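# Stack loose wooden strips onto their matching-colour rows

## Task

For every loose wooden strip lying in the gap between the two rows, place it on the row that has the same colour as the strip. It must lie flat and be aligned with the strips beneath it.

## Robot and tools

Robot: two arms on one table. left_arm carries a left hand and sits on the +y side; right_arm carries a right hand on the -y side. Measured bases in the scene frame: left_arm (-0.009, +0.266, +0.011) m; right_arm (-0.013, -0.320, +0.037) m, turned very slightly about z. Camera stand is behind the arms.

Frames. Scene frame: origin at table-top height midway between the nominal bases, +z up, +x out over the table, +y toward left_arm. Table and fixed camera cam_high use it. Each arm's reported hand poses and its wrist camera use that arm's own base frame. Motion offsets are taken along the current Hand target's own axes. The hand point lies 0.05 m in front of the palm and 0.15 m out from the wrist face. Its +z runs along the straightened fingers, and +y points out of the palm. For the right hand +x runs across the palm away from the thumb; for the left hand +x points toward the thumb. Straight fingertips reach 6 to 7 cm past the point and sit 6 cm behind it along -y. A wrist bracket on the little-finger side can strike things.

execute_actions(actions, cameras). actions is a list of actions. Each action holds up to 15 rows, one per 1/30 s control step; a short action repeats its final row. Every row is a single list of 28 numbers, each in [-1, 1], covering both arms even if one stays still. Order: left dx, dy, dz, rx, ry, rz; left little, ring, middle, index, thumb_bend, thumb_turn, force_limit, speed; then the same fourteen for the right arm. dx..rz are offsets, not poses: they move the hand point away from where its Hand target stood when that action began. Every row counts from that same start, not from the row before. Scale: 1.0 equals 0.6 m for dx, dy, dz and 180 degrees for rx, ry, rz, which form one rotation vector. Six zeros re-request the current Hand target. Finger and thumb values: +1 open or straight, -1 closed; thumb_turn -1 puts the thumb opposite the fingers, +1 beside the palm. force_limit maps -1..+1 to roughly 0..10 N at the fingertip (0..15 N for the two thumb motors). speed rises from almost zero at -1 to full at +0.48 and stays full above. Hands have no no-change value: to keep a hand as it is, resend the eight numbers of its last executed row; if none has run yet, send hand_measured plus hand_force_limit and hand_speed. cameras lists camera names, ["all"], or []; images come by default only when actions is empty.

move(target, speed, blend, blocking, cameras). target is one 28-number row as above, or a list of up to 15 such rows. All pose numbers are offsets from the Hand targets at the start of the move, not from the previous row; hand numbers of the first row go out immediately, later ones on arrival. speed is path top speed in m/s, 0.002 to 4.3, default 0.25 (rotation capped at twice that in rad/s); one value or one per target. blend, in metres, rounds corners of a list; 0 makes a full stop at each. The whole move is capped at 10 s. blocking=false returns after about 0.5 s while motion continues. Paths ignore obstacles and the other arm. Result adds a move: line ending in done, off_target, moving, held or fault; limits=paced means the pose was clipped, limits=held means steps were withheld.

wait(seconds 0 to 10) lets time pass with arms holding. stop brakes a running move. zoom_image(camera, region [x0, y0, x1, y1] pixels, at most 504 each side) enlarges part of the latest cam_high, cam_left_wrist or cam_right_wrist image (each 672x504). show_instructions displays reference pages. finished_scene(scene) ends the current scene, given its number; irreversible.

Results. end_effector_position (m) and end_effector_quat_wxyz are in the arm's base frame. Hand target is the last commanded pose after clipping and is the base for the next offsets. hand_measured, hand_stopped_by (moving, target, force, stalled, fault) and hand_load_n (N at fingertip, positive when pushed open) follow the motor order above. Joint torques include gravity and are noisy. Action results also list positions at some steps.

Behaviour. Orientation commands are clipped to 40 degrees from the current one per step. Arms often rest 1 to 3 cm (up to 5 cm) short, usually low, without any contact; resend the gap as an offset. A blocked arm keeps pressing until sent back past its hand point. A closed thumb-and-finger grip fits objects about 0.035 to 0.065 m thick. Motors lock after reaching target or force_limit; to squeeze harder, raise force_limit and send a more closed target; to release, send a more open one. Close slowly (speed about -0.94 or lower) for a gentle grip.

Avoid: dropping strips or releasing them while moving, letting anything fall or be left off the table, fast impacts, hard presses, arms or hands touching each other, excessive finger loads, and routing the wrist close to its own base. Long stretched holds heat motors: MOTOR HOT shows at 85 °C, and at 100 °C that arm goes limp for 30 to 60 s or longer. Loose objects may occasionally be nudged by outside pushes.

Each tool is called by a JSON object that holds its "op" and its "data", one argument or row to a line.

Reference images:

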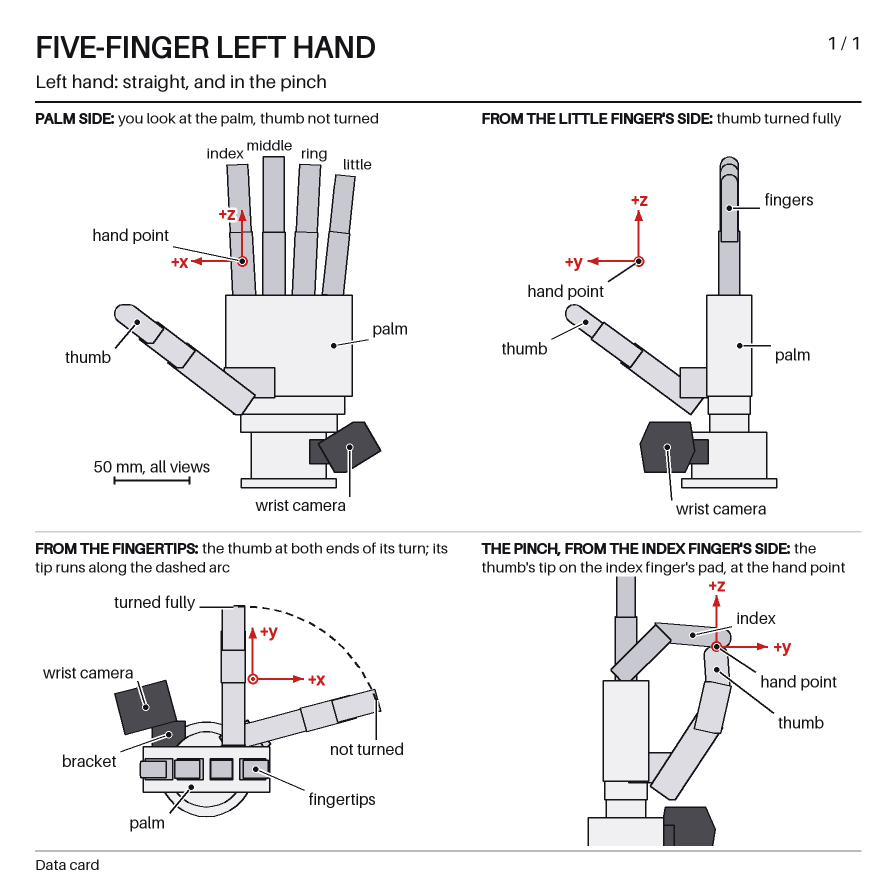

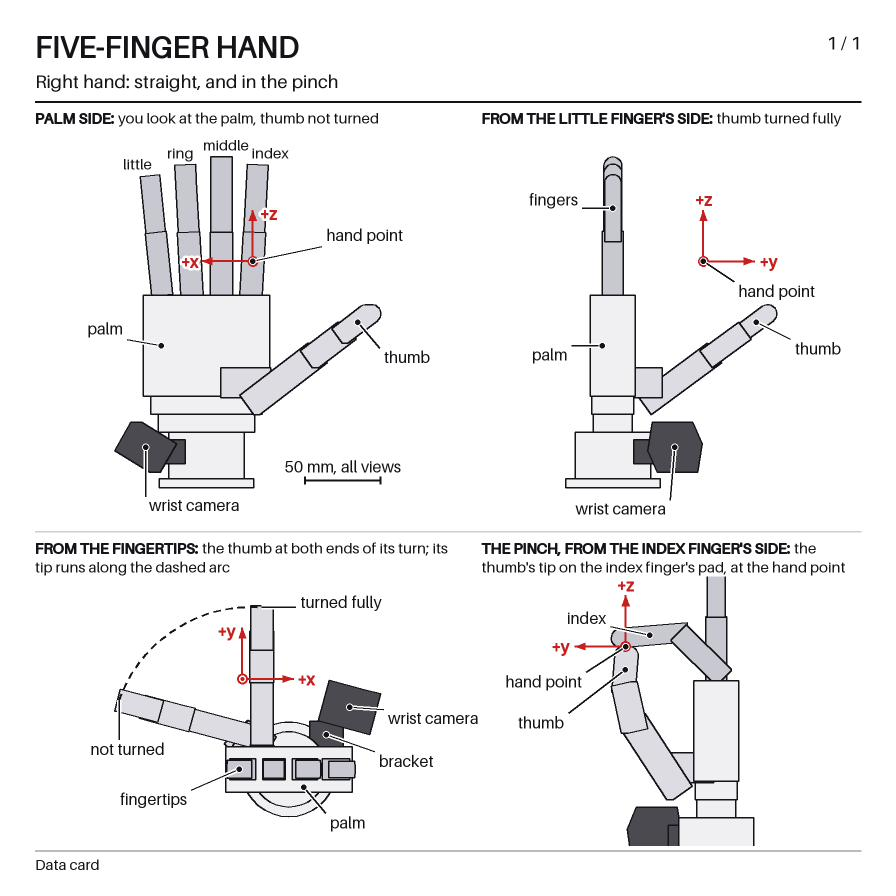

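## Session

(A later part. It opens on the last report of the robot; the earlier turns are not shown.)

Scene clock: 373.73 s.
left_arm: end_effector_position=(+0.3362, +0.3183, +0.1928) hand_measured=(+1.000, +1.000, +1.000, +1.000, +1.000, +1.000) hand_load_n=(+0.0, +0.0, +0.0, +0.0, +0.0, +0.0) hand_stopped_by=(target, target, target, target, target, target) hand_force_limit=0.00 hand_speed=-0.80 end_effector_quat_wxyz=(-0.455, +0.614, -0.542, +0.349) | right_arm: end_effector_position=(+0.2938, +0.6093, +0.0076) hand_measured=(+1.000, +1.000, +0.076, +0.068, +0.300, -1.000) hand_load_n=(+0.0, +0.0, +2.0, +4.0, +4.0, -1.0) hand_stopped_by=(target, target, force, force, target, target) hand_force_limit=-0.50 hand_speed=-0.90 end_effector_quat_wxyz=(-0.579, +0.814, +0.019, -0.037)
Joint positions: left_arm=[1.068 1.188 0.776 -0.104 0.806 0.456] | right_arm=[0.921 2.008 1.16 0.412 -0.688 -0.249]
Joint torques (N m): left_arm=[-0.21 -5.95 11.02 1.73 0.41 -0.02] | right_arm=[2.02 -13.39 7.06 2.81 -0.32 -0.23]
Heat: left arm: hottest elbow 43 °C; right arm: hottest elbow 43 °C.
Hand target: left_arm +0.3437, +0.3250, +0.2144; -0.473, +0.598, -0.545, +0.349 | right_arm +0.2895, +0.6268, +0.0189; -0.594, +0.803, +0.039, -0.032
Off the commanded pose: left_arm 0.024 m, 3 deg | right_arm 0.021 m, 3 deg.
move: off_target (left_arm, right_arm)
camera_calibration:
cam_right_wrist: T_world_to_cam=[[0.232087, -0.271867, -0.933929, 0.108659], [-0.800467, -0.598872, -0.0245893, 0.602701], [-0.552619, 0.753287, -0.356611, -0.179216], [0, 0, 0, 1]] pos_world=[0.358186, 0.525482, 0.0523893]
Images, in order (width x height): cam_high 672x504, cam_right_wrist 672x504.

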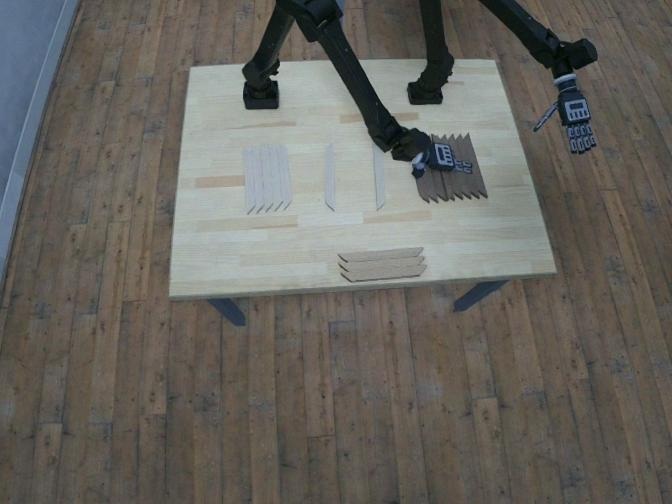

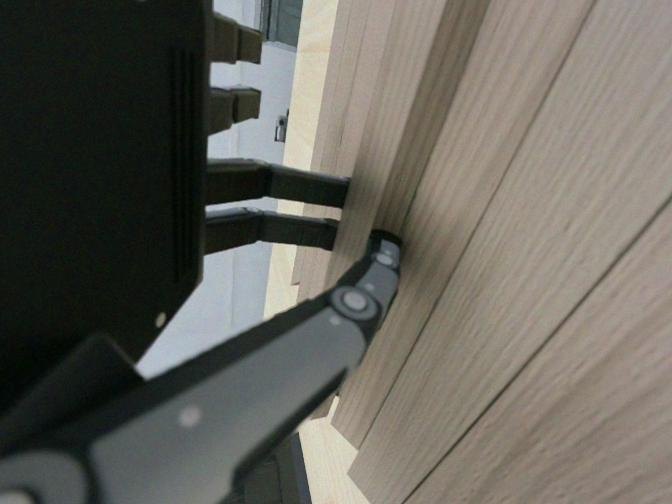

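{"op": "execute_actions", "data": {
  "actions": [
    [[0,0,0,0,0,0,1,1,1,1,1,1,0,-0.8,0,-0.0096,-0.0029,0,0,0,1,1,-0.15,-0.15,0.3,-1,-0.5,-0.9]],
    [[0,0,0,0,0,0,1,1,1,1,1,1,0,-0.8,0,0,0,0,0,0,1,1,0.2,0.2,0.3,-1,-0.5,-0.9]],
    [[0,0,0,0,0,0,1,1,1,1,1,1,0,-0.8,0,0,0,0,0,0,1,1,0.4,0.4,0.3,-1,-0.5,-0.8]]
  ]
}}

{"op": "move", "data": {
  "target": [
    [0,0,0,0,0,0,1,1,1,1,1,1,0,-0.8,-0.0013,-0.0057,-0.0157,0,0,0,1,1,0.4,0.4,0.3,-1,-0.5,-0.8],
    [0,0,0,0,0,0,1,1,1,1,1,1,0,-0.8,-0.0042,-0.1338,-0.0755,0,0,0,1,1,0.4,0.4,0.3,-1,-0.5,-0.8]
  ],
  "speed": [0.04,0.12],
  "cameras": ["cam_high"]
}}

Scene clock: 484.87 s.
left_arm: end_effector_position=(+0.3362, +0.3183, +0.1928) hand_measured=(+1.000, +1.000, +1.000, +1.000, +1.000, +1.000) hand_load_n=(+0.0, +0.0, -0.5, +0.0, +0.0, +0.0) hand_stopped_by=(target, target, target, target, target, target) hand_force_limit=0.00 hand_speed=-0.80 end_effector_quat_wxyz=(-0.455, +0.614, -0.542, +0.349) | right_arm: end_effector_position=(+0.2934, +0.6095, +0.0088) hand_measured=(+1.000, +1.000, +0.400, +0.400, +0.300, -1.000) hand_load_n=(+0.0, +0.0, +0.0, +0.0, +0.0, +0.0) hand_stopped_by=(target, target, target, target, target, target) hand_force_limit=-0.50 hand_speed=-0.80 end_effector_quat_wxyz=(-0.579, +0.814, +0.016, -0.039)
Joint positions: left_arm=[1.068 1.188 0.776 -0.104 0.806 0.456] | right_arm=[0.921 2.007 1.16 0.412 -0.688 -0.239]
Joint torques (N m): left_arm=[-0.26 -5.89 11.02 1.77 0.41 -0.02] | right_arm=[2.14 -15.21 7.2 2.39 -0.41 -0.14]
Heat: left arm: hottest elbow 43 °C; right arm: hottest elbow 40 °C.
Hand target: left_arm +0.3437, +0.3250, +0.2144; -0.473, +0.598, -0.545, +0.349 | right_arm +0.2895, +0.6269, +0.0250; -0.594, +0.803, +0.039, -0.032
Off the commanded pose: left_arm 0.024 m, 3 deg | right_arm 0.024 m, 3 deg.
Step readings (end_effector_position of left_arm | right_arm):
0: (+0.3362, +0.3183, +0.1928) | (+0.2938, +0.6093, +0.0076)
1: (+0.3362, +0.3183, +0.1928) | (+0.2938, +0.6093, +0.0076)
2: (+0.3362, +0.3183, +0.1928) | (+0.2938, +0.6093, +0.0076)
4: (+0.3362, +0.3183, +0.1928) | (+0.2938, +0.6093, +0.0076)
8: (+0.3362, +0.3183, +0.1928) | (+0.2938, +0.6093, +0.0076)
15: (+0.3362, +0.3183, +0.1928) | (+0.2938, +0.6093, +0.0076)
16: (+0.3362, +0.3183, +0.1928) | (+0.2938, +0.6093, +0.0076)
17: (+0.3362, +0.3183, +0.1928) | (+0.2938, +0.6093, +0.0076)
19: (+0.3362, +0.3183, +0.1928) | (+0.2939, +0.6095, +0.0086)
23: (+0.3362, +0.3183, +0.1928) | (+0.2934, +0.6095, +0.0088)
30: (+0.3362, +0.3183, +0.1928) | (+0.2934, +0.6095, +0.0088)
31: (+0.3362, +0.3183, +0.1928) | (+0.2934, +0.6095, +0.0088)
32: (+0.3362, +0.3183, +0.1928) | (+0.2934, +0.6095, +0.0088)
34: (+0.3362, +0.3183, +0.1928) | (+0.2934, +0.6095, +0.0088)
38: (+0.3362, +0.3183, +0.1928) | (+0.2934, +0.6095, +0.0088)
45: (+0.3362, +0.3183, +0.1928) | (+0.2934, +0.6095, +0.0088)

Scene clock: 487.20 s.
left_arm: end_effector_position=(+0.3362, +0.3183, +0.1928) hand_measured=(+1.000, +1.000, +1.000, +1.000, +1.000, +1.000) hand_load_n=(+0.0, +0.0, +0.0, +0.0, +0.0, -0.5) hand_stopped_by=(target, target, target, target, target, target) hand_force_limit=0.00 hand_speed=-0.80 end_effector_quat_wxyz=(-0.455, +0.614, -0.542, +0.349) | right_arm: end_effector_position=(+0.2838, +0.5995, +0.0932) hand_measured=(+1.000, +1.000, +0.400, +0.400, +0.300, -1.000) hand_load_n=(+0.0, -0.5, +0.0, -0.5, +0.0, +0.0) hand_stopped_by=(target, target, target, target, target, target) hand_force_limit=-0.50 hand_speed=-0.80 end_effector_quat_wxyz=(-0.581, +0.812, +0.023, -0.042)
Joint positions: left_arm=[1.068 1.188 0.776 -0.104 0.806 0.456] | right_arm=[0.921 1.829 1.16 0.236 -0.702 -0.247]
Joint torques (N m): left_arm=[-0.32 -5.83 11 1.77 0.41 -0.01] | right_arm=[-0.15 -14.51 7.97 1.54 -0.54 -0.2]
Heat: left arm: hottest elbow 43 °C; right arm: hottest elbow 40 °C.
Hand target: left_arm +0.3437, +0.3250, +0.2144; -0.473, +0.598, -0.545, +0.349 | right_arm +0.2893, +0.6069, +0.1150; -0.594, +0.803, +0.039, -0.032
Off the commanded pose: left_arm 0.024 m, 3 deg | right_arm 0.024 m, 3 deg.
move: off_target (left_arm, right_arm)
Images, in order (width x height): cam_high 672x504.

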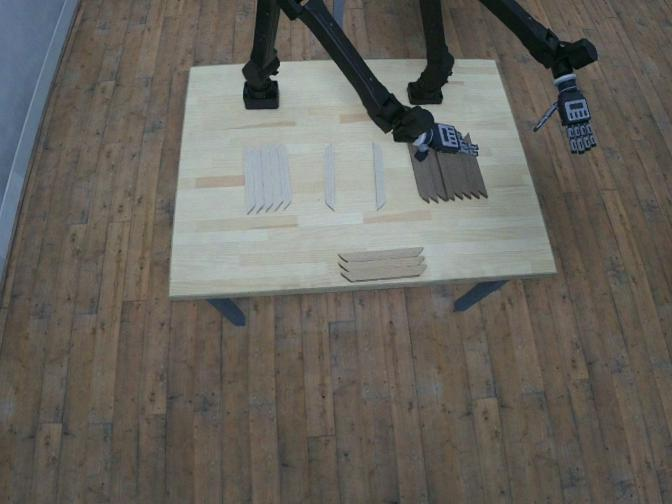

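{"op": "move", "data": {
  "target": [
    [0,0,0,0,0,0,1,1,1,1,1,1,0,-0.8,0.0853,0.0695,-0.998,-0.0112,0.5051,0.1677,1,1,0.4,0.4,0.3,-1,-0.5,-0.8],
    [0,0,0,0,0,0,1,1,1,1,1,1,0,-0.8,0.0853,0.0695,-0.998,-0.0112,0.5051,0.1677,1,1,0.4,0.4,0.3,-1,-0.5,-0.8]
  ],
  "speed": 0.3
}}

{"op": "move", "data": {
  "target": [0,0,0,0,0,0,1,1,1,1,1,1,0,-0.8,0.65,0.067,-0.3305,0,0.4439,0.1615,1,1,0.4,0.4,0.3,-1,-0.5,-0.8],
  "speed": 0.3,
  "cameras": ["cam_high"]
}}

Scene clock: 503.53 s.
left_arm: end_effector_position=(+0.3362, +0.3183, +0.1928) hand_measured=(+1.000, +1.000, +1.000, +1.000, +1.000, +1.000) hand_load_n=(+0.0, +0.0, +0.0, +0.0, +0.0, +0.0) hand_stopped_by=(target, target, target, target, target, target) hand_force_limit=0.00 hand_speed=-0.80 end_effector_quat_wxyz=(-0.455, +0.614, -0.542, +0.349) | right_arm: end_effector_position=(+0.3865, +0.0341, +0.2105) hand_measured=(+1.000, +1.000, +0.400, +0.400, +0.300, -1.000) hand_load_n=(+0.0, +0.0, +0.0, +0.0, +0.0, +0.0) hand_stopped_by=(target, target, target, target, target, target) hand_force_limit=-0.50 hand_speed=-0.80 end_effector_quat_wxyz=(-0.388, +0.596, -0.587, +0.386)
Joint positions: left_arm=[1.068 1.188 0.776 -0.104 0.806 0.456] | right_arm=[0.01 0.741 0.575 -0.246 -0.001 -0.005]
Joint torques (N m): left_arm=[-0.15 -5.95 11.02 1.76 0.41 -0.02] | right_arm=[-0.15 -2.2 12.08 1.8 -0.18 0.02]
Heat: left arm: hottest elbow 43 °C; right arm: hottest elbow 40 °C.
Hand target: left_arm +0.3437, +0.3250, +0.2144; -0.473, +0.598, -0.545, +0.349 | right_arm +0.3995, +0.0302, +0.2500; -0.406, +0.579, -0.579, +0.406
Off the commanded pose: left_arm 0.024 m, 3 deg | right_arm 0.042 m, 4 deg.
move: off_target (left_arm, right_arm)

Scene clock: 507.10 s.
left_arm: end_effector_position=(+0.3362, +0.3183, +0.1928) hand_measured=(+1.000, +1.000, +1.000, +1.000, +1.000, +1.000) hand_load_n=(+0.0, +0.0, +0.0, +0.0, +0.0, +0.0) hand_stopped_by=(target, target, target, target, target, target) hand_force_limit=0.00 hand_speed=-0.80 end_effector_quat_wxyz=(-0.455, +0.614, -0.542, +0.349) | right_arm: end_effector_position=(+0.1927, -0.3419, +0.2383) hand_measured=(+1.000, +1.000, +0.400, +0.400, +0.300, -1.000) hand_load_n=(+0.0, +0.0, +0.0, +0.0, +0.0, +0.0) hand_stopped_by=(target, target, target, target, target, target) hand_force_limit=-0.50 hand_speed=-0.80 end_effector_quat_wxyz=(+0.010, -0.058, +0.837, -0.544)
Joint positions: left_arm=[1.068 1.188 0.776 -0.104 0.806 0.456] | right_arm=[-0.903 0.778 0.684 -0.398 0.524 0.212]
Joint torques (N m): left_arm=[-0.32 -5.83 11.02 1.76 0.4 -0.02] | right_arm=[0.5 -1.85 12.04 2.96 0.38 -0.02]
Heat: left arm: hottest elbow 43 °C; right arm: hottest elbow 41 °C.
Hand target: left_arm +0.3437, +0.3250, +0.2144; -0.473, +0.598, -0.545, +0.349 | right_arm +0.1991, -0.3596, +0.2799; +0.025, -0.035, +0.818, -0.573
Off the commanded pose: left_arm 0.024 m, 3 deg | right_arm 0.046 m, 5 deg.
move: off_target (left_arm, right_arm)
Images, in order (width x height): cam_high 672x504.

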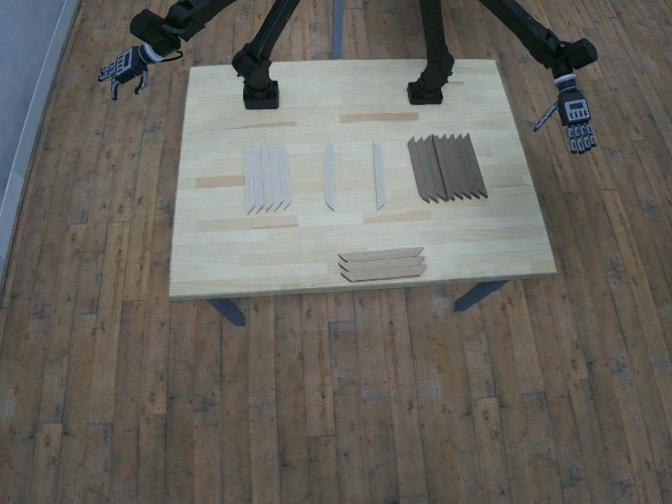

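{"op": "zoom_image", "data": {
  "camera": "cam_high",
  "region": [230, 120, 500, 220]
}}

Scaled by 1.867 from the camera's 672x504 image, which has a finer 960x720 frame.

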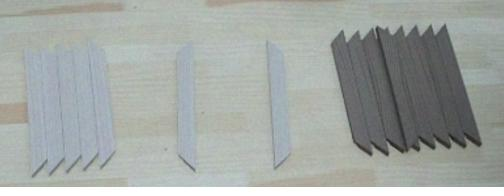

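{"op": "zoom_image", "data": {
  "camera": "cam_high",
  "region": [400, 125, 500, 210]
}}

Scaled by 5.040 from the camera's 672x504 image, which has a finer 960x720 frame.

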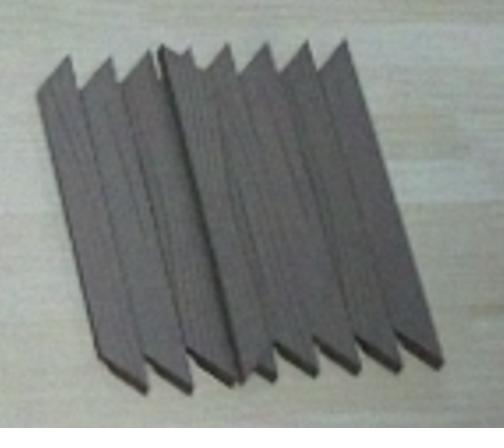

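{"op": "move", "data": {
  "target": [0.8625,-0.0243,-0.1472,0.0280,0.5443,0.1537,1,1,0.5,0.5,0.3,-1,-0.5,-0.5,0,0,0,0,0,0,1,1,0.4,0.4,0.3,-1,-0.5,-0.8],
  "speed": 0.35,
  "cameras": ["cam_high"]
}}

Scene clock: 549.40 s.
left_arm: end_effector_position=(+0.3301, -0.1959, +0.1836) hand_measured=(+1.000, +1.000, +0.500, +0.500, +0.300, -1.000) hand_load_n=(+0.0, +0.0, +0.0, +0.0, +0.0, +0.0) hand_stopped_by=(target, target, target, target, target, target) hand_force_limit=-0.50 hand_speed=-0.50 end_effector_quat_wxyz=(-0.036, -0.008, +0.812, -0.582) | right_arm: end_effector_position=(+0.1927, -0.3419, +0.2383) hand_measured=(+1.000, +1.000, +0.400, +0.400, +0.300, -1.000) hand_load_n=(+0.0, +0.0, +0.0, +0.0, +0.0, +0.0) hand_stopped_by=(target, target, target, target, target, target) hand_force_limit=-0.50 hand_speed=-0.80 end_effector_quat_wxyz=(+0.010, -0.058, +0.837, -0.544)
Joint positions: left_arm=[-0.085 1.371 0.992 -1.096 1.244 1.398] | right_arm=[-0.903 0.778 0.684 -0.398 0.524 0.212]
Joint torques (N m): left_arm=[-0.79 -6.24 12.63 0.18 1.15 0.12] | right_arm=[0.03 -1.67 12.03 2.95 0.35 0.07]
Heat: left arm: hottest elbow 44 °C; right arm: hottest elbow 54 °C.
Hand target: left_arm +0.3502, -0.2000, +0.2048; -0.012, +0.017, +0.809, -0.588 | right_arm +0.1991, -0.3596, +0.2799; +0.025, -0.035, +0.818, -0.573
Off the commanded pose: left_arm 0.029 m, 4 deg | right_arm 0.046 m, 5 deg.
move: off_target (left_arm, right_arm)
Images, in order (width x height): cam_high 672x504.

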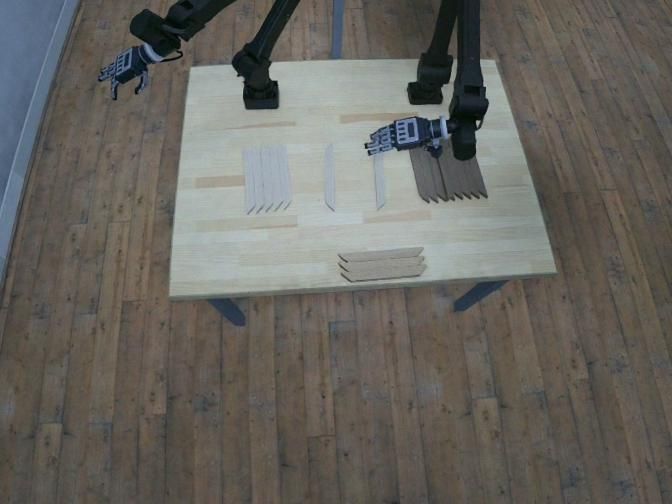

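{"op": "move", "data": {
  "target": [0.0217,0.2043,0.0550,0,0,0,1,1,0.5,0.5,0.3,-1,-0.5,-0.5,0,0,0,0,0,0,1,1,0.4,0.4,0.3,-1,-0.5,-0.8],
  "speed": 0.15,
  "cameras": ["cam_left_wrist","cam_high"]
}}

Scene clock: 559.87 s.
left_arm: end_effector_position=(+0.3322, -0.1942, +0.0770) hand_measured=(+1.000, +1.000, +0.500, +0.500, +0.300, -1.000) hand_load_n=(+0.0, +0.0, +0.0, +0.0, +0.0, +0.0) hand_stopped_by=(target, target, target, target, target, target) hand_force_limit=-0.50 hand_speed=-0.50 end_effector_quat_wxyz=(-0.024, +0.011, +0.812, -0.583) | right_arm: end_effector_position=(+0.1927, -0.3419, +0.2383) hand_measured=(+1.000, +1.000, +0.400, +0.400, +0.300, -1.000) hand_load_n=(+0.0, +0.0, +0.0, +0.0, +0.0, +0.0) hand_stopped_by=(target, target, target, target, target, target) hand_force_limit=-0.50 hand_speed=-0.80 end_effector_quat_wxyz=(+0.010, -0.058, +0.837, -0.544)
Joint positions: left_arm=[-0.082 1.53 0.842 -0.805 1.244 1.461] | right_arm=[-0.903 0.778 0.684 -0.398 0.524 0.212]
Joint torques (N m): left_arm=[0.56 -7.36 5.94 1.05 1.21 0.03] | right_arm=[-0.15 -2.02 11.92 2.63 0.35 -0.04]
Heat: left arm: hottest elbow 46 °C; right arm: hottest elbow 55 °C.
Hand target: left_arm +0.3374, -0.1930, +0.0780; -0.012, +0.017, +0.809, -0.588 | right_arm +0.1991, -0.3596, +0.2799; +0.025, -0.035, +0.818, -0.573
Off the commanded pose: left_arm 0.006 m, 2 deg | right_arm 0.046 m, 5 deg.
move: off_target (right_arm)
camera_calibration:
cam_left_wrist: T_world_to_cam=[[-0.24047, -0.286796, 0.92732, -0.0458302], [-0.793934, 0.60774, -0.017922, 0.379885], [-0.558429, -0.74054, -0.37384, 0.186541], [0, 0, 0, 1]] pos_world=[0.394753, -0.105874, 0.119044]
Images, in order (width x height): cam_high 672x504, cam_left_wrist 672x504.

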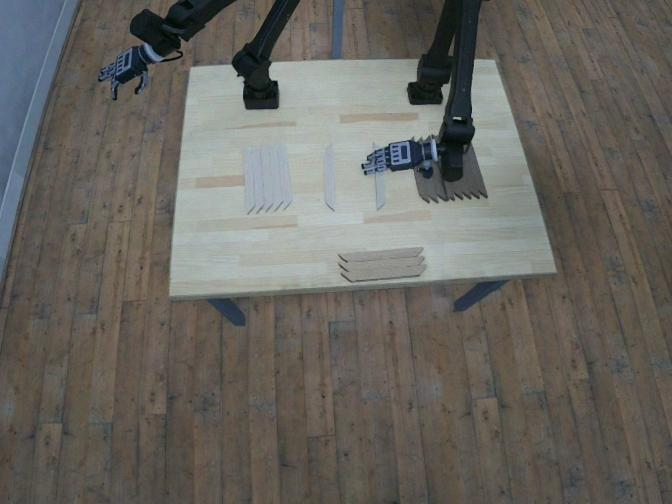

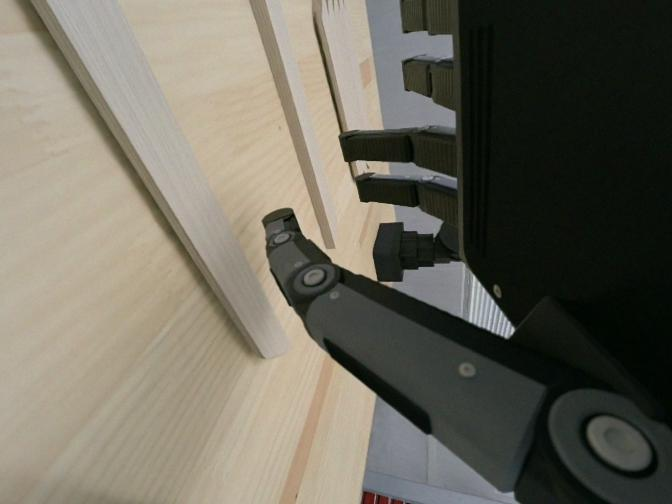

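{"op": "zoom_image", "data": {
  "camera": "cam_left_wrist",
  "region": [20, 0, 420, 380]
}}

Scaled by 1.260 from the camera's 672x504 image, which has a finer 960x720 frame.

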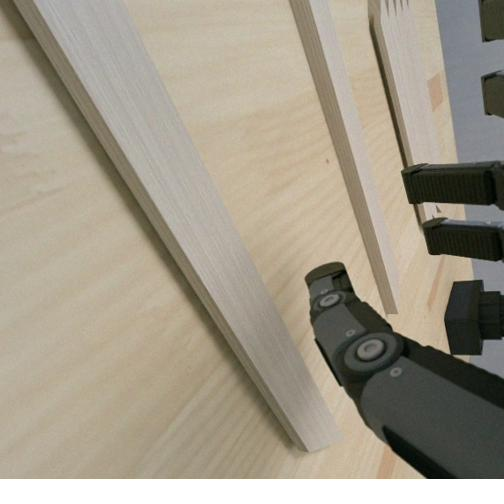

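{"op": "zoom_image", "data": {
  "camera": "cam_left_wrist",
  "region": [140, 150, 260, 240]
}}

Scaled by 4.200 from the camera's 672x504 image, which has a finer 960x720 frame.

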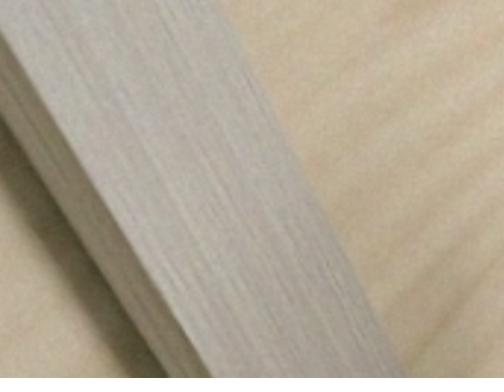

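{"op": "move", "data": {
  "target": [0,0.0824,0.0215,0,0,0,1,1,0.5,0.5,0.3,-1,-0.5,-0.5,0,0,0,0,0,0,1,1,0.4,0.4,0.3,-1,-0.5,-0.8],
  "speed": 0.12,
  "cameras": ["cam_left_wrist"]
}}

Scene clock: 617.00 s.
left_arm: end_effector_position=(+0.3301, -0.1940, +0.0263) hand_measured=(+1.000, +1.000, +0.500, +0.500, +0.300, -1.000) hand_load_n=(+0.0, +0.0, +0.0, +0.0, +0.0, +0.0) hand_stopped_by=(target, target, target, target, target, target) hand_force_limit=-0.50 hand_speed=-0.50 end_effector_quat_wxyz=(-0.028, +0.012, +0.812, -0.583) | right_arm: end_effector_position=(+0.1927, -0.3419, +0.2383) hand_measured=(+1.000, +1.000, +0.400, +0.400, +0.300, -1.000) hand_load_n=(+0.0, +0.0, +0.0, +0.0, +0.0, +0.0) hand_stopped_by=(target, target, target, target, target, target) hand_force_limit=-0.50 hand_speed=-0.80 end_effector_quat_wxyz=(+0.010, -0.058, +0.837, -0.544)
Joint positions: left_arm=[-0.082 1.642 0.799 -0.673 1.246 1.479] | right_arm=[-0.903 0.778 0.684 -0.398 0.524 0.212]
Joint torques (N m): left_arm=[0.56 -7.88 5.16 1.02 1.19 0.09] | right_arm=[-0.5 -1.55 12.01 2.59 0.33 -0.01]
Heat: left arm: hottest elbow 40 °C; right arm: hottest elbow 60 °C.
Hand target: left_arm +0.3376, -0.1899, +0.0270; -0.012, +0.017, +0.809, -0.588 | right_arm +0.1991, -0.3596, +0.2799; +0.025, -0.035, +0.818, -0.573
Off the commanded pose: left_arm 0.009 m, 2 deg | right_arm 0.046 m, 5 deg.
move: off_target (right_arm)
camera_calibration:
cam_left_wrist: T_world_to_cam=[[-0.236965, -0.284752, 0.928851, -0.0000537341], [-0.790371, 0.612472, -0.0138749, 0.376819], [-0.564944, -0.737425, -0.370194, 0.169282], [0, 0, 0, 1]] pos_world=[0.393449, -0.105973, 0.0679454]
Images, in order (width x height): cam_left_wrist 672x504.

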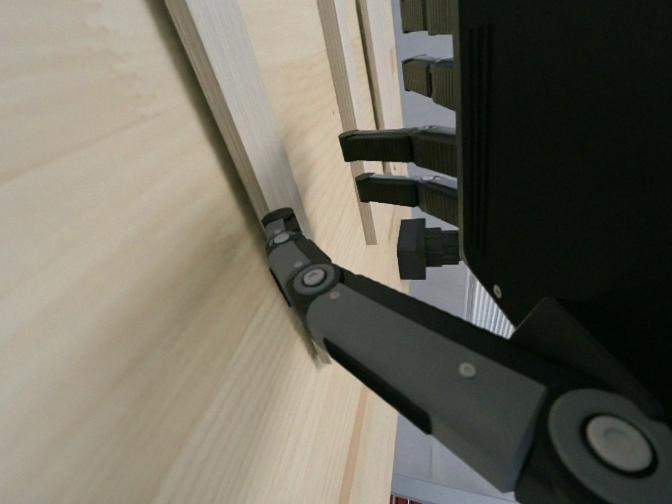

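{"op": "zoom_image", "data": {
  "camera": "cam_left_wrist",
  "region": [180, 100, 340, 240]
}}

Scaled by 3.150 from the camera's 672x504 image, which has a finer 960x720 frame.

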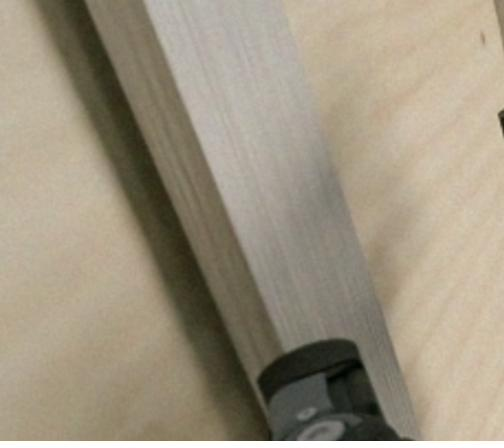

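{"op": "move", "data": {
  "target": [0,0,0,0,0,0,1,1,0.5,0.5,0.3,-1,-0.5,-0.5,0,0.1252,0.0454,0,0,0,1,1,0.4,0.4,0.3,-1,-0.5,-0.8],
  "speed": 0.15,
  "cameras": ["cam_high"]
}}

{"op": "zoom_image", "data": {
  "camera": "cam_high",
  "region": [330, 120, 450, 220]
}}

Scene clock: 686.57 s.
left_arm: end_effector_position=(+0.3301, -0.1940, +0.0263) hand_measured=(+1.000, +1.000, +0.500, +0.500, +0.300, -1.000) hand_load_n=(+0.0, +0.0, +0.0, +0.0, +0.0, +0.0) hand_stopped_by=(target, target, target, target, target, target) hand_force_limit=-0.50 hand_speed=-0.50 end_effector_quat_wxyz=(-0.028, +0.012, +0.812, -0.583) | right_arm: end_effector_position=(+0.2008, -0.3519, +0.1911) hand_measured=(+1.000, +1.000, +0.400, +0.400, +0.300, -1.000) hand_load_n=(+0.0, +0.0, +0.0, +0.0, +0.0, +0.0) hand_stopped_by=(target, target, target, target, target, target) hand_force_limit=-0.50 hand_speed=-0.80 end_effector_quat_wxyz=(+0.024, -0.048, +0.825, -0.562)
Joint positions: left_arm=[-0.082 1.642 0.799 -0.673 1.246 1.479] | right_arm=[-0.903 0.832 0.551 -0.157 0.524 0.215]
Joint torques (N m): left_arm=[0.62 -7.88 5.15 1.05 1.2 0.09] | right_arm=[-0.03 -2.02 8.12 2.96 0.33 -0.01]
Heat: left arm: hottest elbow 37 °C; right arm: hottest elbow 63 °C.
Hand target: left_arm +0.3376, -0.1899, +0.0270; -0.012, +0.017, +0.809, -0.588 | right_arm +0.1992, -0.3596, +0.2000; +0.025, -0.035, +0.818, -0.573
Off the commanded pose: left_arm 0.009 m, 2 deg | right_arm 0.012 m, 2 deg.
move: off_target (right_arm)
Images, in order (width x height): cam_high 672x504.

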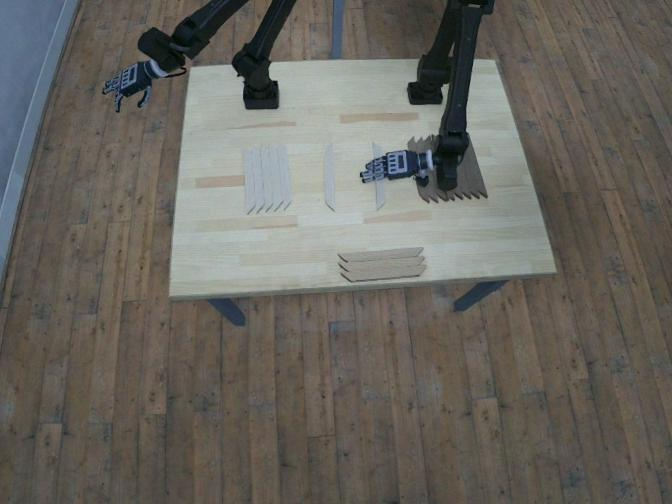

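Scaled by 4.200 from the camera's 672x504 image, which has a finer 960x720 frame.

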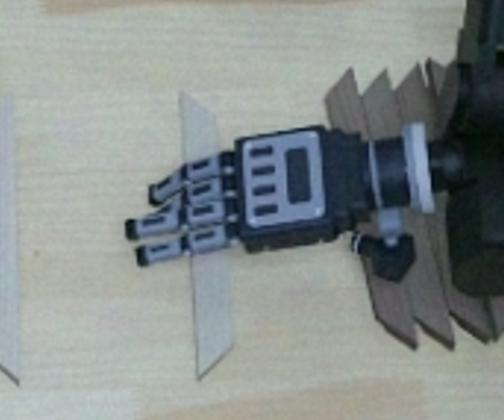

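{"op": "move", "data": {
  "target": [-0.0035,0.0270,0.0140,0,0,0,1,1,0.5,0.5,0.3,-1,-0.5,-0.5,0,0,0,0,0,0,1,1,0.4,0.4,0.3,-1,-0.5,-0.8],
  "speed": 0.08,
  "cameras": ["cam_left_wrist"]
}}

{"op": "zoom_image", "data": {
  "camera": "cam_left_wrist",
  "region": [200, 80, 440, 300]
}}

Scene clock: 725.10 s.
left_arm: end_effector_position=(+0.3358, -0.1945, +0.0089) hand_measured=(+1.000, +1.000, +0.500, +0.500, +0.300, -1.000) hand_load_n=(+0.0, +0.0, +0.0, +0.0, +0.0, +0.0) hand_stopped_by=(target, target, target, target, target, target) hand_force_limit=-0.50 hand_speed=-0.50 end_effector_quat_wxyz=(-0.019, +0.018, +0.812, -0.584) | right_arm: end_effector_position=(+0.2008, -0.3519, +0.1911) hand_measured=(+1.000, +1.000, +0.400, +0.400, +0.300, -1.000) hand_load_n=(+0.0, +0.0, +0.0, +0.0, +0.0, +0.0) hand_stopped_by=(target, target, target, target, target, target) hand_force_limit=-0.50 hand_speed=-0.80 end_effector_quat_wxyz=(+0.024, -0.048, +0.825, -0.562)
Joint positions: left_arm=[-0.082 1.685 0.791 -0.598 1.246 1.476] | right_arm=[-0.903 0.832 0.551 -0.157 0.524 0.215]
Joint torques (N m): left_arm=[-0.09 -7.88 4.77 1.05 1.17 -0.12] | right_arm=[-0.26 -1.9 8.13 2.66 0.27 -0.07]
Heat: left arm: hottest elbow 36 °C; right arm: hottest elbow 54 °C.
Hand target: left_arm +0.3395, -0.1930, +0.0090; -0.012, +0.017, +0.809, -0.588 | right_arm +0.1992, -0.3596, +0.2000; +0.025, -0.035, +0.818, -0.573
Off the commanded pose: left_arm 0.004 m, 1 deg | right_arm 0.012 m, 2 deg.
move: off_target (right_arm)
camera_calibration:
cam_left_wrist: T_world_to_cam=[[-0.256611, -0.283241, 0.924081, 0.0242318], [-0.790463, 0.611672, -0.0320222, 0.381458], [-0.556164, -0.738669, -0.380854, 0.162574], [0, 0, 0, 1]] pos_world=[0.398165, -0.106375, 0.0517401]
Images, in order (width x height): cam_left_wrist 672x504.

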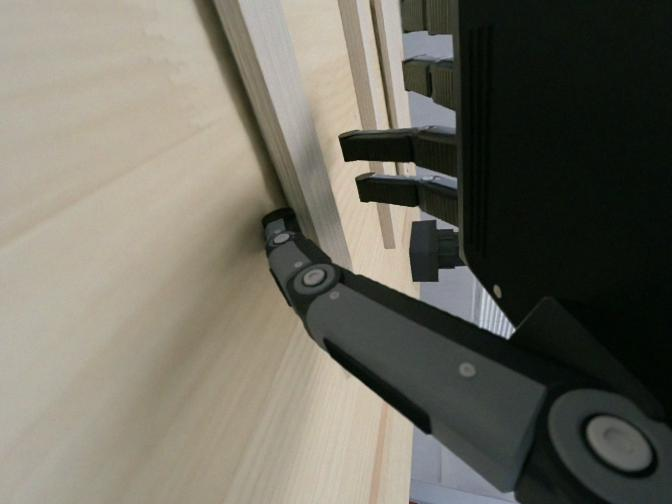

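Scaled by 2.100 from the camera's 672x504 image, which has a finer 960x720 frame.

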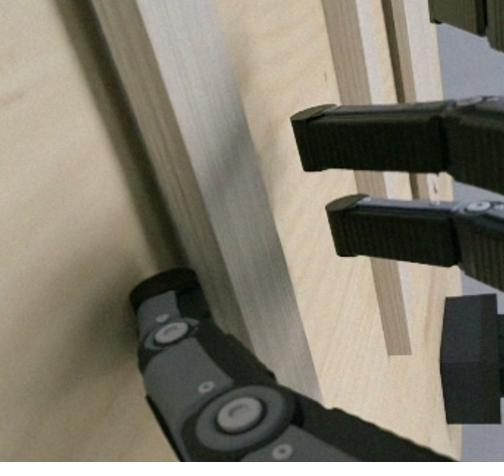

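{"op": "move", "data": {
  "target": [0.0033,0.0063,0.0022,0,0,0,1,1,0.5,0.5,0.3,-1,-0.5,-0.5,0,0,0,0,0,0,1,1,0.4,0.4,0.3,-1,-0.5,-0.8],
  "speed": 0.05,
  "cameras": []
}}

{"op": "execute_actions", "data": {
  "actions": [
    [[0,0,0,0,0,0,1,1,0.14,0.14,0.3,-1,-0.5,-0.7,0,0,0,0,0,0,1,1,0.4,0.4,0.3,-1,-0.5,-0.8]],
    [[0,0,0,0,0,0,1,1,0.14,0.14,0.3,-1,-0.5,-0.7,0,0,0,0,0,0,1,1,0.4,0.4,0.3,-1,-0.5,-0.8]],
    [[0,0,0,0,0,0,1,1,-0.15,-0.15,0.3,-1,-0.5,-0.9,0,0,0,0,0,0,1,1,0.4,0.4,0.3,-1,-0.5,-0.8]],
    [[0,0,0,0,0,0,1,1,-0.15,-0.15,0.3,-1,-0.5,-0.9,0,0,0,0,0,0,1,1,0.4,0.4,0.3,-1,-0.5,-0.8]]
  ],
  "cameras": ["cam_left_wrist"]
}}

Scene clock: 739.93 s.
left_arm: end_effector_position=(+0.3368, -0.1946, +0.0084) hand_measured=(+1.000, +1.000, +0.500, +0.500, +0.300, -1.000) hand_load_n=(+0.0, +0.0, +0.0, +0.0, -1.0, +0.0) hand_stopped_by=(target, target, target, target, target, target) hand_force_limit=-0.50 hand_speed=-0.50 end_effector_quat_wxyz=(-0.015, +0.020, +0.810, -0.586) | right_arm: end_effector_position=(+0.2008, -0.3519, +0.1911) hand_measured=(+1.000, +1.000, +0.400, +0.400, +0.300, -1.000) hand_load_n=(+0.0, +0.0, +0.0, +0.0, +0.0, +0.0) hand_stopped_by=(target, target, target, target, target, target) hand_force_limit=-0.50 hand_speed=-0.80 end_effector_quat_wxyz=(+0.024, -0.048, +0.825, -0.562)
Joint positions: left_arm=[-0.081 1.685 0.787 -0.581 1.25 1.473] | right_arm=[-0.903 0.832 0.551 -0.157 0.524 0.215]
Joint torques (N m): left_arm=[-0.03 -7.41 4.45 1.07 0.97 -0.11] | right_arm=[-0.67 -1.73 8.14 2.85 0.32 -0.06]
Heat: left arm: hottest elbow 36 °C; right arm: hottest elbow 52 °C.
Hand target: left_arm +0.3376, -0.1930, +0.0050; -0.012, +0.017, +0.809, -0.588 | right_arm +0.1992, -0.3596, +0.2000; +0.025, -0.035, +0.818, -0.573
Off the commanded pose: left_arm 0.004 m, 1 deg | right_arm 0.012 m, 2 deg.
move: off_target (right_arm)
No camera images: "cameras" was empty.

Scene clock: 742.23 s.
left_arm: end_effector_position=(+0.3363, -0.1960, +0.0097) hand_measured=(+1.000, +1.000, +0.076, +0.076, +0.300, -1.000) hand_load_n=(+0.0, -0.5, +3.5, +2.5, +2.5, +0.0) hand_stopped_by=(target, target, force, force, target, target) hand_force_limit=-0.50 hand_speed=-0.90 end_effector_quat_wxyz=(-0.016, +0.021, +0.808, -0.589) | right_arm: end_effector_position=(+0.2008, -0.3519, +0.1911) hand_measured=(+1.000, +1.000, +0.400, +0.400, +0.300, -1.000) hand_load_n=(+0.0, +0.0, +0.0, +0.0, +0.0, +0.0) hand_stopped_by=(target, target, target, target, target, target) hand_force_limit=-0.50 hand_speed=-0.80 end_effector_quat_wxyz=(+0.024, -0.048, +0.825, -0.562)
Joint positions: left_arm=[-0.082 1.685 0.787 -0.581 1.258 1.473] | right_arm=[-0.903 0.832 0.551 -0.157 0.524 0.215]
Joint torques (N m): left_arm=[-0.03 -7.53 4.41 1.06 0.68 -0.1] | right_arm=[-0.03 -2.67 7.87 2.77 0.31 0.01]
Heat: left arm: hottest elbow 36 °C; right arm: hottest elbow 52 °C.
Hand target: left_arm +0.3376, -0.1930, +0.0050; -0.012, +0.017, +0.809, -0.588 | right_arm +0.1992, -0.3596, +0.2000; +0.025, -0.035, +0.818, -0.573
Off the commanded pose: left_arm 0.006 m, 1 deg | right_arm 0.012 m, 2 deg.
Step readings (end_effector_position of left_arm | right_arm):
0: (+0.3368, -0.1946, +0.0084) | (+0.2008, -0.3519, +0.1911)
1: (+0.3368, -0.1946, +0.0084) | (+0.2008, -0.3519, +0.1911)
2: (+0.3368, -0.1946, +0.0084) | (+0.2008, -0.3519, +0.1911)
4: (+0.3368, -0.1946, +0.0084) | (+0.2008, -0.3519, +0.1911)
8: (+0.3368, -0.1946, +0.0084) | (+0.2008, -0.3519, +0.1911)
15: (+0.3367, -0.1948, +0.0087) | (+0.2008, -0.3519, +0.1911)
16: (+0.3368, -0.1948, +0.0086) | (+0.2008, -0.3519, +0.1911)
17: (+0.3367, -0.1948, +0.0087) | (+0.2008, -0.3519, +0.1911)
19: (+0.3367, -0.1950, +0.0089) | (+0.2008, -0.3519, +0.1911)
23: (+0.3367, -0.1950, +0.0089) | (+0.2008, -0.3519, +0.1911)
30: (+0.3367, -0.1950, +0.0089) | (+0.2008, -0.3519, +0.1911)
31: (+0.3367, -0.1950, +0.0089) | (+0.2008, -0.3519, +0.1911)
32: (+0.3367, -0.1950, +0.0089) | (+0.2008, -0.3519, +0.1911)
34: (+0.3364, -0.1955, +0.0089) | (+0.2008, -0.3519, +0.1911)
38: (+0.3363, -0.1958, +0.0094) | (+0.2008, -0.3519, +0.1911)
45: (+0.3363, -0.1960, +0.0097) | (+0.2008, -0.3519, +0.1911)
46: (+0.3363, -0.1960, +0.0097) | (+0.2008, -0.3519, +0.1911)
47: (+0.3363, -0.1960, +0.0097) | (+0.2008, -0.3519, +0.1911)
49: (+0.3363, -0.1960, +0.0097) | (+0.2008, -0.3519, +0.1911)
53: (+0.3363, -0.1960, +0.0097) | (+0.2008, -0.3519, +0.1911)
60: (+0.3363, -0.1960, +0.0097) | (+0.2008, -0.3519, +0.1911)
camera_calibration:
cam_left_wrist: T_world_to_cam=[[-0.264341, -0.271167, 0.925523, 0.0281175], [-0.790046, 0.611278, -0.0465502, 0.382651], [-0.553129, -0.743511, -0.37582, 0.160047], [0, 0, 0, 1]] pos_world=[0.398271, -0.107285, 0.0519379]
Images, in order (width x height): cam_left_wrist 672x504.

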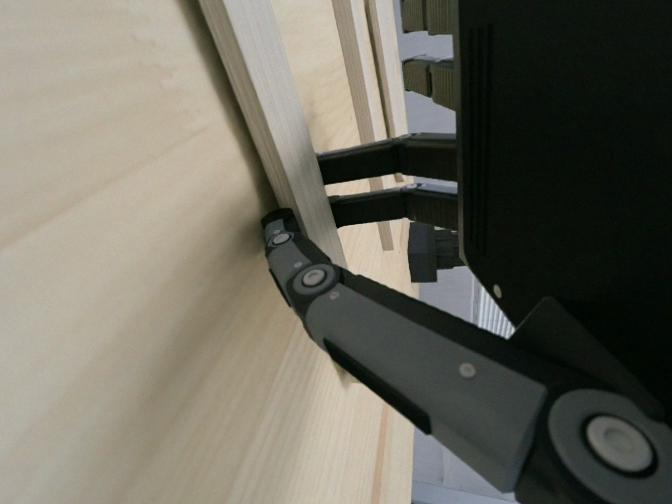

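{"op": "move", "data": {
  "target": [0,-0.1268,-0.0412,0,0,0,1,1,-0.15,-0.15,0.3,-1,-0.5,-0.9,0,0,0,0,0,0,1,1,0.4,0.4,0.3,-1,-0.5,-0.8],
  "speed": 0.1,
  "cameras": ["cam_left_wrist","cam_high"]
}}

Scene clock: 757.10 s.
left_arm: end_effector_position=(+0.3123, -0.1928, +0.0639) hand_measured=(+1.000, +1.000, +0.076, +0.076, +0.300, -1.000) hand_load_n=(+0.0, +0.0, +2.5, +2.0, +3.5, +0.0) hand_stopped_by=(target, target, force, force, target, target) hand_force_limit=-0.50 hand_speed=-0.90 end_effector_quat_wxyz=(-0.039, +0.002, +0.810, -0.585) | right_arm: end_effector_position=(+0.2008, -0.3519, +0.1911) hand_measured=(+1.000, +1.000, +0.400, +0.400, +0.300, -1.000) hand_load_n=(+0.0, +0.0, +0.0, +0.0, +0.0, +0.0) hand_stopped_by=(target, target, target, target, target, target) hand_force_limit=-0.50 hand_speed=-0.80 end_effector_quat_wxyz=(+0.024, -0.048, +0.825, -0.562)
Joint positions: left_arm=[-0.081 1.532 0.791 -0.796 1.252 1.47] | right_arm=[-0.903 0.832 0.551 -0.157 0.524 0.215]
Joint torques (N m): left_arm=[0.03 -8.35 10.3 0.1 0.87 -0.03] | right_arm=[-0.44 -2.43 8.01 2.99 0.24 -0.02]
Heat: left arm: hottest elbow 36 °C; right arm: hottest elbow 50 °C.
Hand target: left_arm +0.3376, -0.1930, +0.0850; -0.012, +0.017, +0.809, -0.588 | right_arm +0.1992, -0.3596, +0.2000; +0.025, -0.035, +0.818, -0.573
Off the commanded pose: left_arm 0.033 m, 4 deg | right_arm 0.012 m, 2 deg.
move: off_target (left_arm, right_arm)
camera_calibration:
cam_left_wrist: T_world_to_cam=[[-0.208586, -0.282035, 0.936455, -0.0478282], [-0.793, 0.609184, 0.00683732, 0.361445], [-0.572402, -0.741182, -0.350721, 0.174313], [0, 0, 0, 1]] pos_world=[0.376427, -0.104477, 0.103453]
Images, in order (width x height): cam_high 672x504, cam_left_wrist 672x504.

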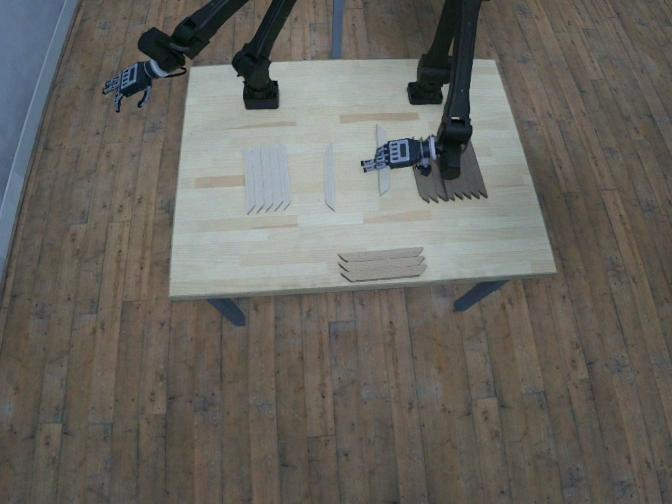

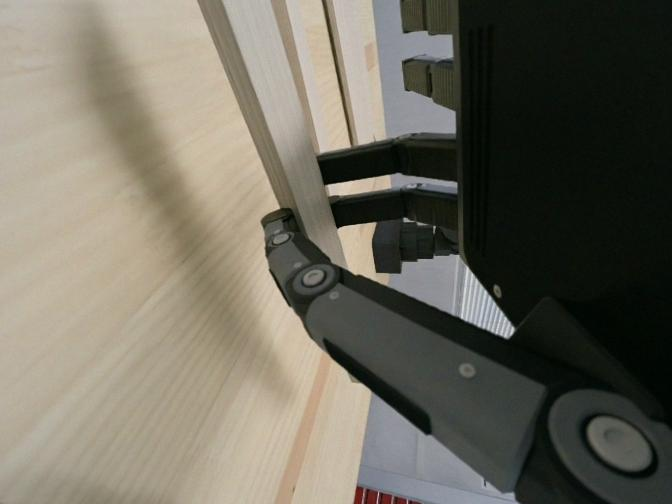

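{"op": "move", "data": {
  "target": [-0.0495,-0.2592,0.6362,0.0026,-0.0375,-0.0087,1,1,-0.15,-0.15,0.3,-1,-0.5,-0.9,0,0,0,0,0,0,1,1,0.4,0.4,0.3,-1,-0.5,-0.8],
  "speed": 0.2,
  "cameras": ["cam_high"]
}}

{"op": "zoom_image", "data": {
  "camera": "cam_high",
  "region": [220, 120, 340, 220]
}}

Scene clock: 794.03 s.
left_arm: end_effector_position=(+0.3370, -0.5806, +0.0821) hand_measured=(+1.000, +1.000, +0.076, +0.076, +0.300, -1.000) hand_load_n=(+0.0, -0.5, +3.0, +2.0, +3.0, +0.0) hand_stopped_by=(target, target, force, force, target, target) hand_force_limit=-0.50 hand_speed=-0.90 end_effector_quat_wxyz=(+0.017, -0.038, +0.823, -0.567) | right_arm: end_effector_position=(+0.2008, -0.3519, +0.1911) hand_measured=(+1.000, +1.000, +0.400, +0.400, +0.300, -1.000) hand_load_n=(+0.0, +0.0, +0.0, +0.0, +0.0, +0.0) hand_stopped_by=(target, target, target, target, target, target) hand_force_limit=-0.50 hand_speed=-0.80 end_effector_quat_wxyz=(+0.024, -0.048, +0.825, -0.562)
Joint positions: left_arm=[-0.864 1.833 1.154 0.238 0.583 0.238] | right_arm=[-0.903 0.832 0.551 -0.157 0.524 0.215]
Joint torques (N m): left_arm=[-0.44 -12.22 12.92 1.74 0.17 -0.13] | right_arm=[-0.26 -1.61 8.06 3.08 0.3 -0.03]
Heat: left arm: hottest elbow 41 °C; right arm: hottest elbow 48 °C.
Hand target: left_arm +0.3500, -0.6050, +0.1148; +0.027, -0.029, +0.806, -0.591 | right_arm +0.1992, -0.3596, +0.2000; +0.025, -0.035, +0.818, -0.573
Off the commanded pose: left_arm 0.043 m, 4 deg | right_arm 0.012 m, 2 deg.
move: off_target (left_arm, right_arm)
Images, in order (width x height): cam_high 672x504.

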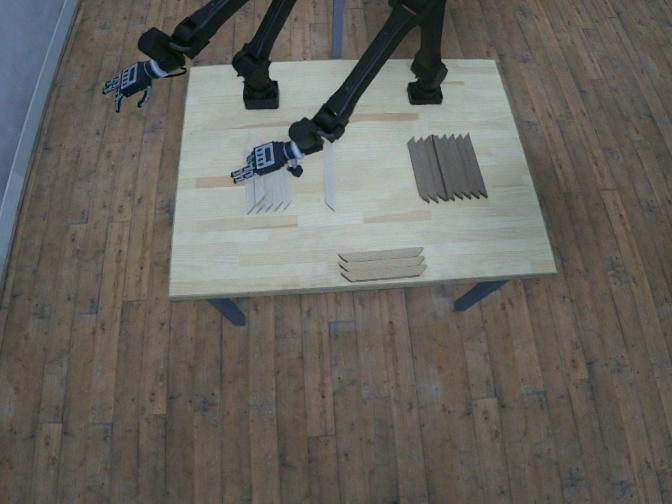

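Scaled by 4.200 from the camera's 672x504 image, which has a finer 960x720 frame.

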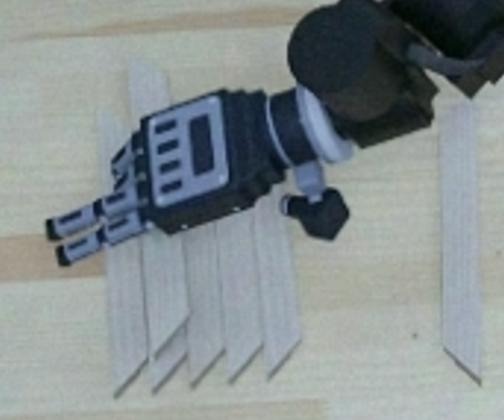

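{"op": "move", "data": {
  "target": [0.0385,0.1073,0.0183,0.0001,0.0069,0.0022,1,1,-0.15,-0.15,0.3,-1,-0.5,-0.9,0,0,0,0,0,0,1,1,0.4,0.4,0.3,-1,-0.5,-0.8],
  "speed": 0.12,
  "cameras": ["cam_high","cam_left_wrist"]
}}

{"op": "zoom_image", "data": {
  "camera": "cam_high",
  "region": [220, 120, 340, 220]
}}

Scene clock: 840.47 s.
left_arm: end_effector_position=(+0.3273, -0.5913, +0.0391) hand_measured=(+1.000, +1.000, +0.076, +0.076, +0.300, -1.000) hand_load_n=(+0.0, +0.0, +2.5, +2.0, +3.0, +0.0) hand_stopped_by=(target, target, force, force, target, target) hand_force_limit=-0.50 hand_speed=-0.90 end_effector_quat_wxyz=(+0.019, -0.024, +0.816, -0.577) | right_arm: end_effector_position=(+0.2008, -0.3519, +0.1911) hand_measured=(+1.000, +1.000, +0.400, +0.400, +0.300, -1.000) hand_load_n=(+0.0, +0.0, +0.0, +0.0, +0.0, +0.0) hand_stopped_by=(target, target, target, target, target, target) hand_force_limit=-0.50 hand_speed=-0.80 end_effector_quat_wxyz=(+0.024, -0.048, +0.825, -0.562)
Joint positions: left_arm=[-0.886 1.92 1.124 0.385 0.583 0.238] | right_arm=[-0.903 0.832 0.551 -0.157 0.524 0.215]
Joint torques (N m): left_arm=[-1.08 -13.04 6.97 2.67 0.29 -0.11] | right_arm=[0.15 -2.61 8.16 2.65 0.29 -0.05]
Heat: left arm: hottest elbow 46 °C; right arm: hottest elbow 47 °C.
Hand target: left_arm +0.3269, -0.5979, +0.0499; +0.020, -0.020, +0.806, -0.591 | right_arm +0.1992, -0.3596, +0.2000; +0.025, -0.035, +0.818, -0.573
Off the commanded pose: left_arm 0.013 m, 2 deg | right_arm 0.012 m, 2 deg.
move: off_target (left_arm, right_arm)
camera_calibration:
cam_left_wrist: T_world_to_cam=[[-0.234945, -0.325102, 0.916029, -0.14976], [-0.853496, 0.519964, -0.0343696, 0.584883], [-0.465129, -0.789902, -0.399637, -0.18304], [0, 0, 0, 1]] pos_world=[0.378873, -0.497389, 0.0841372]
Images, in order (width x height): cam_high 672x504, cam_left_wrist 672x504.

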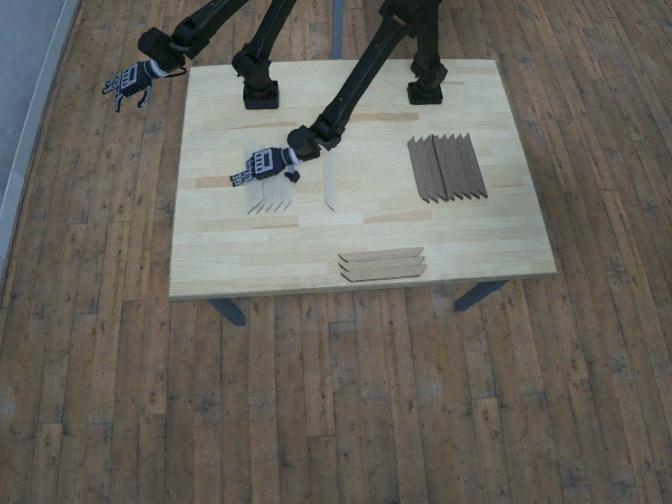

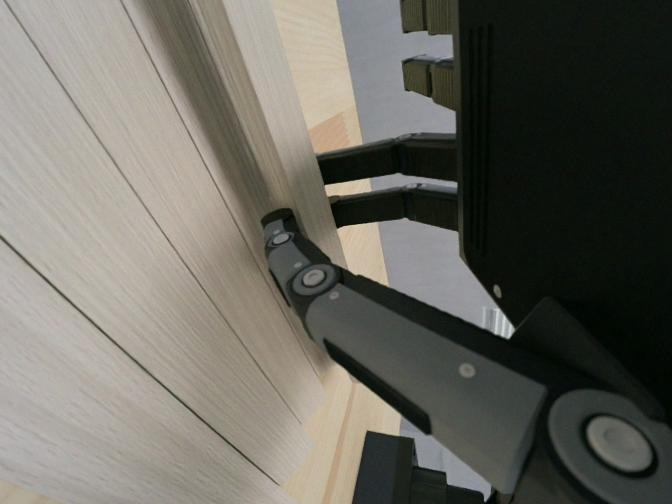

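Scaled by 4.200 from the camera's 672x504 image, which has a finer 960x720 frame.

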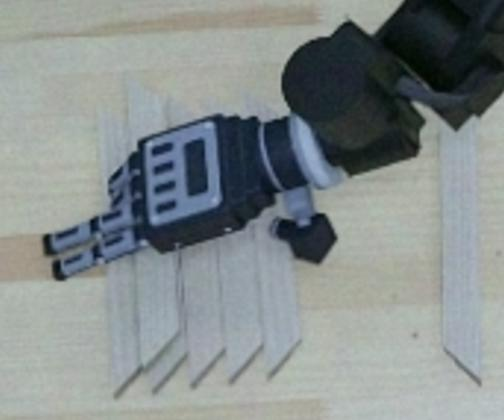

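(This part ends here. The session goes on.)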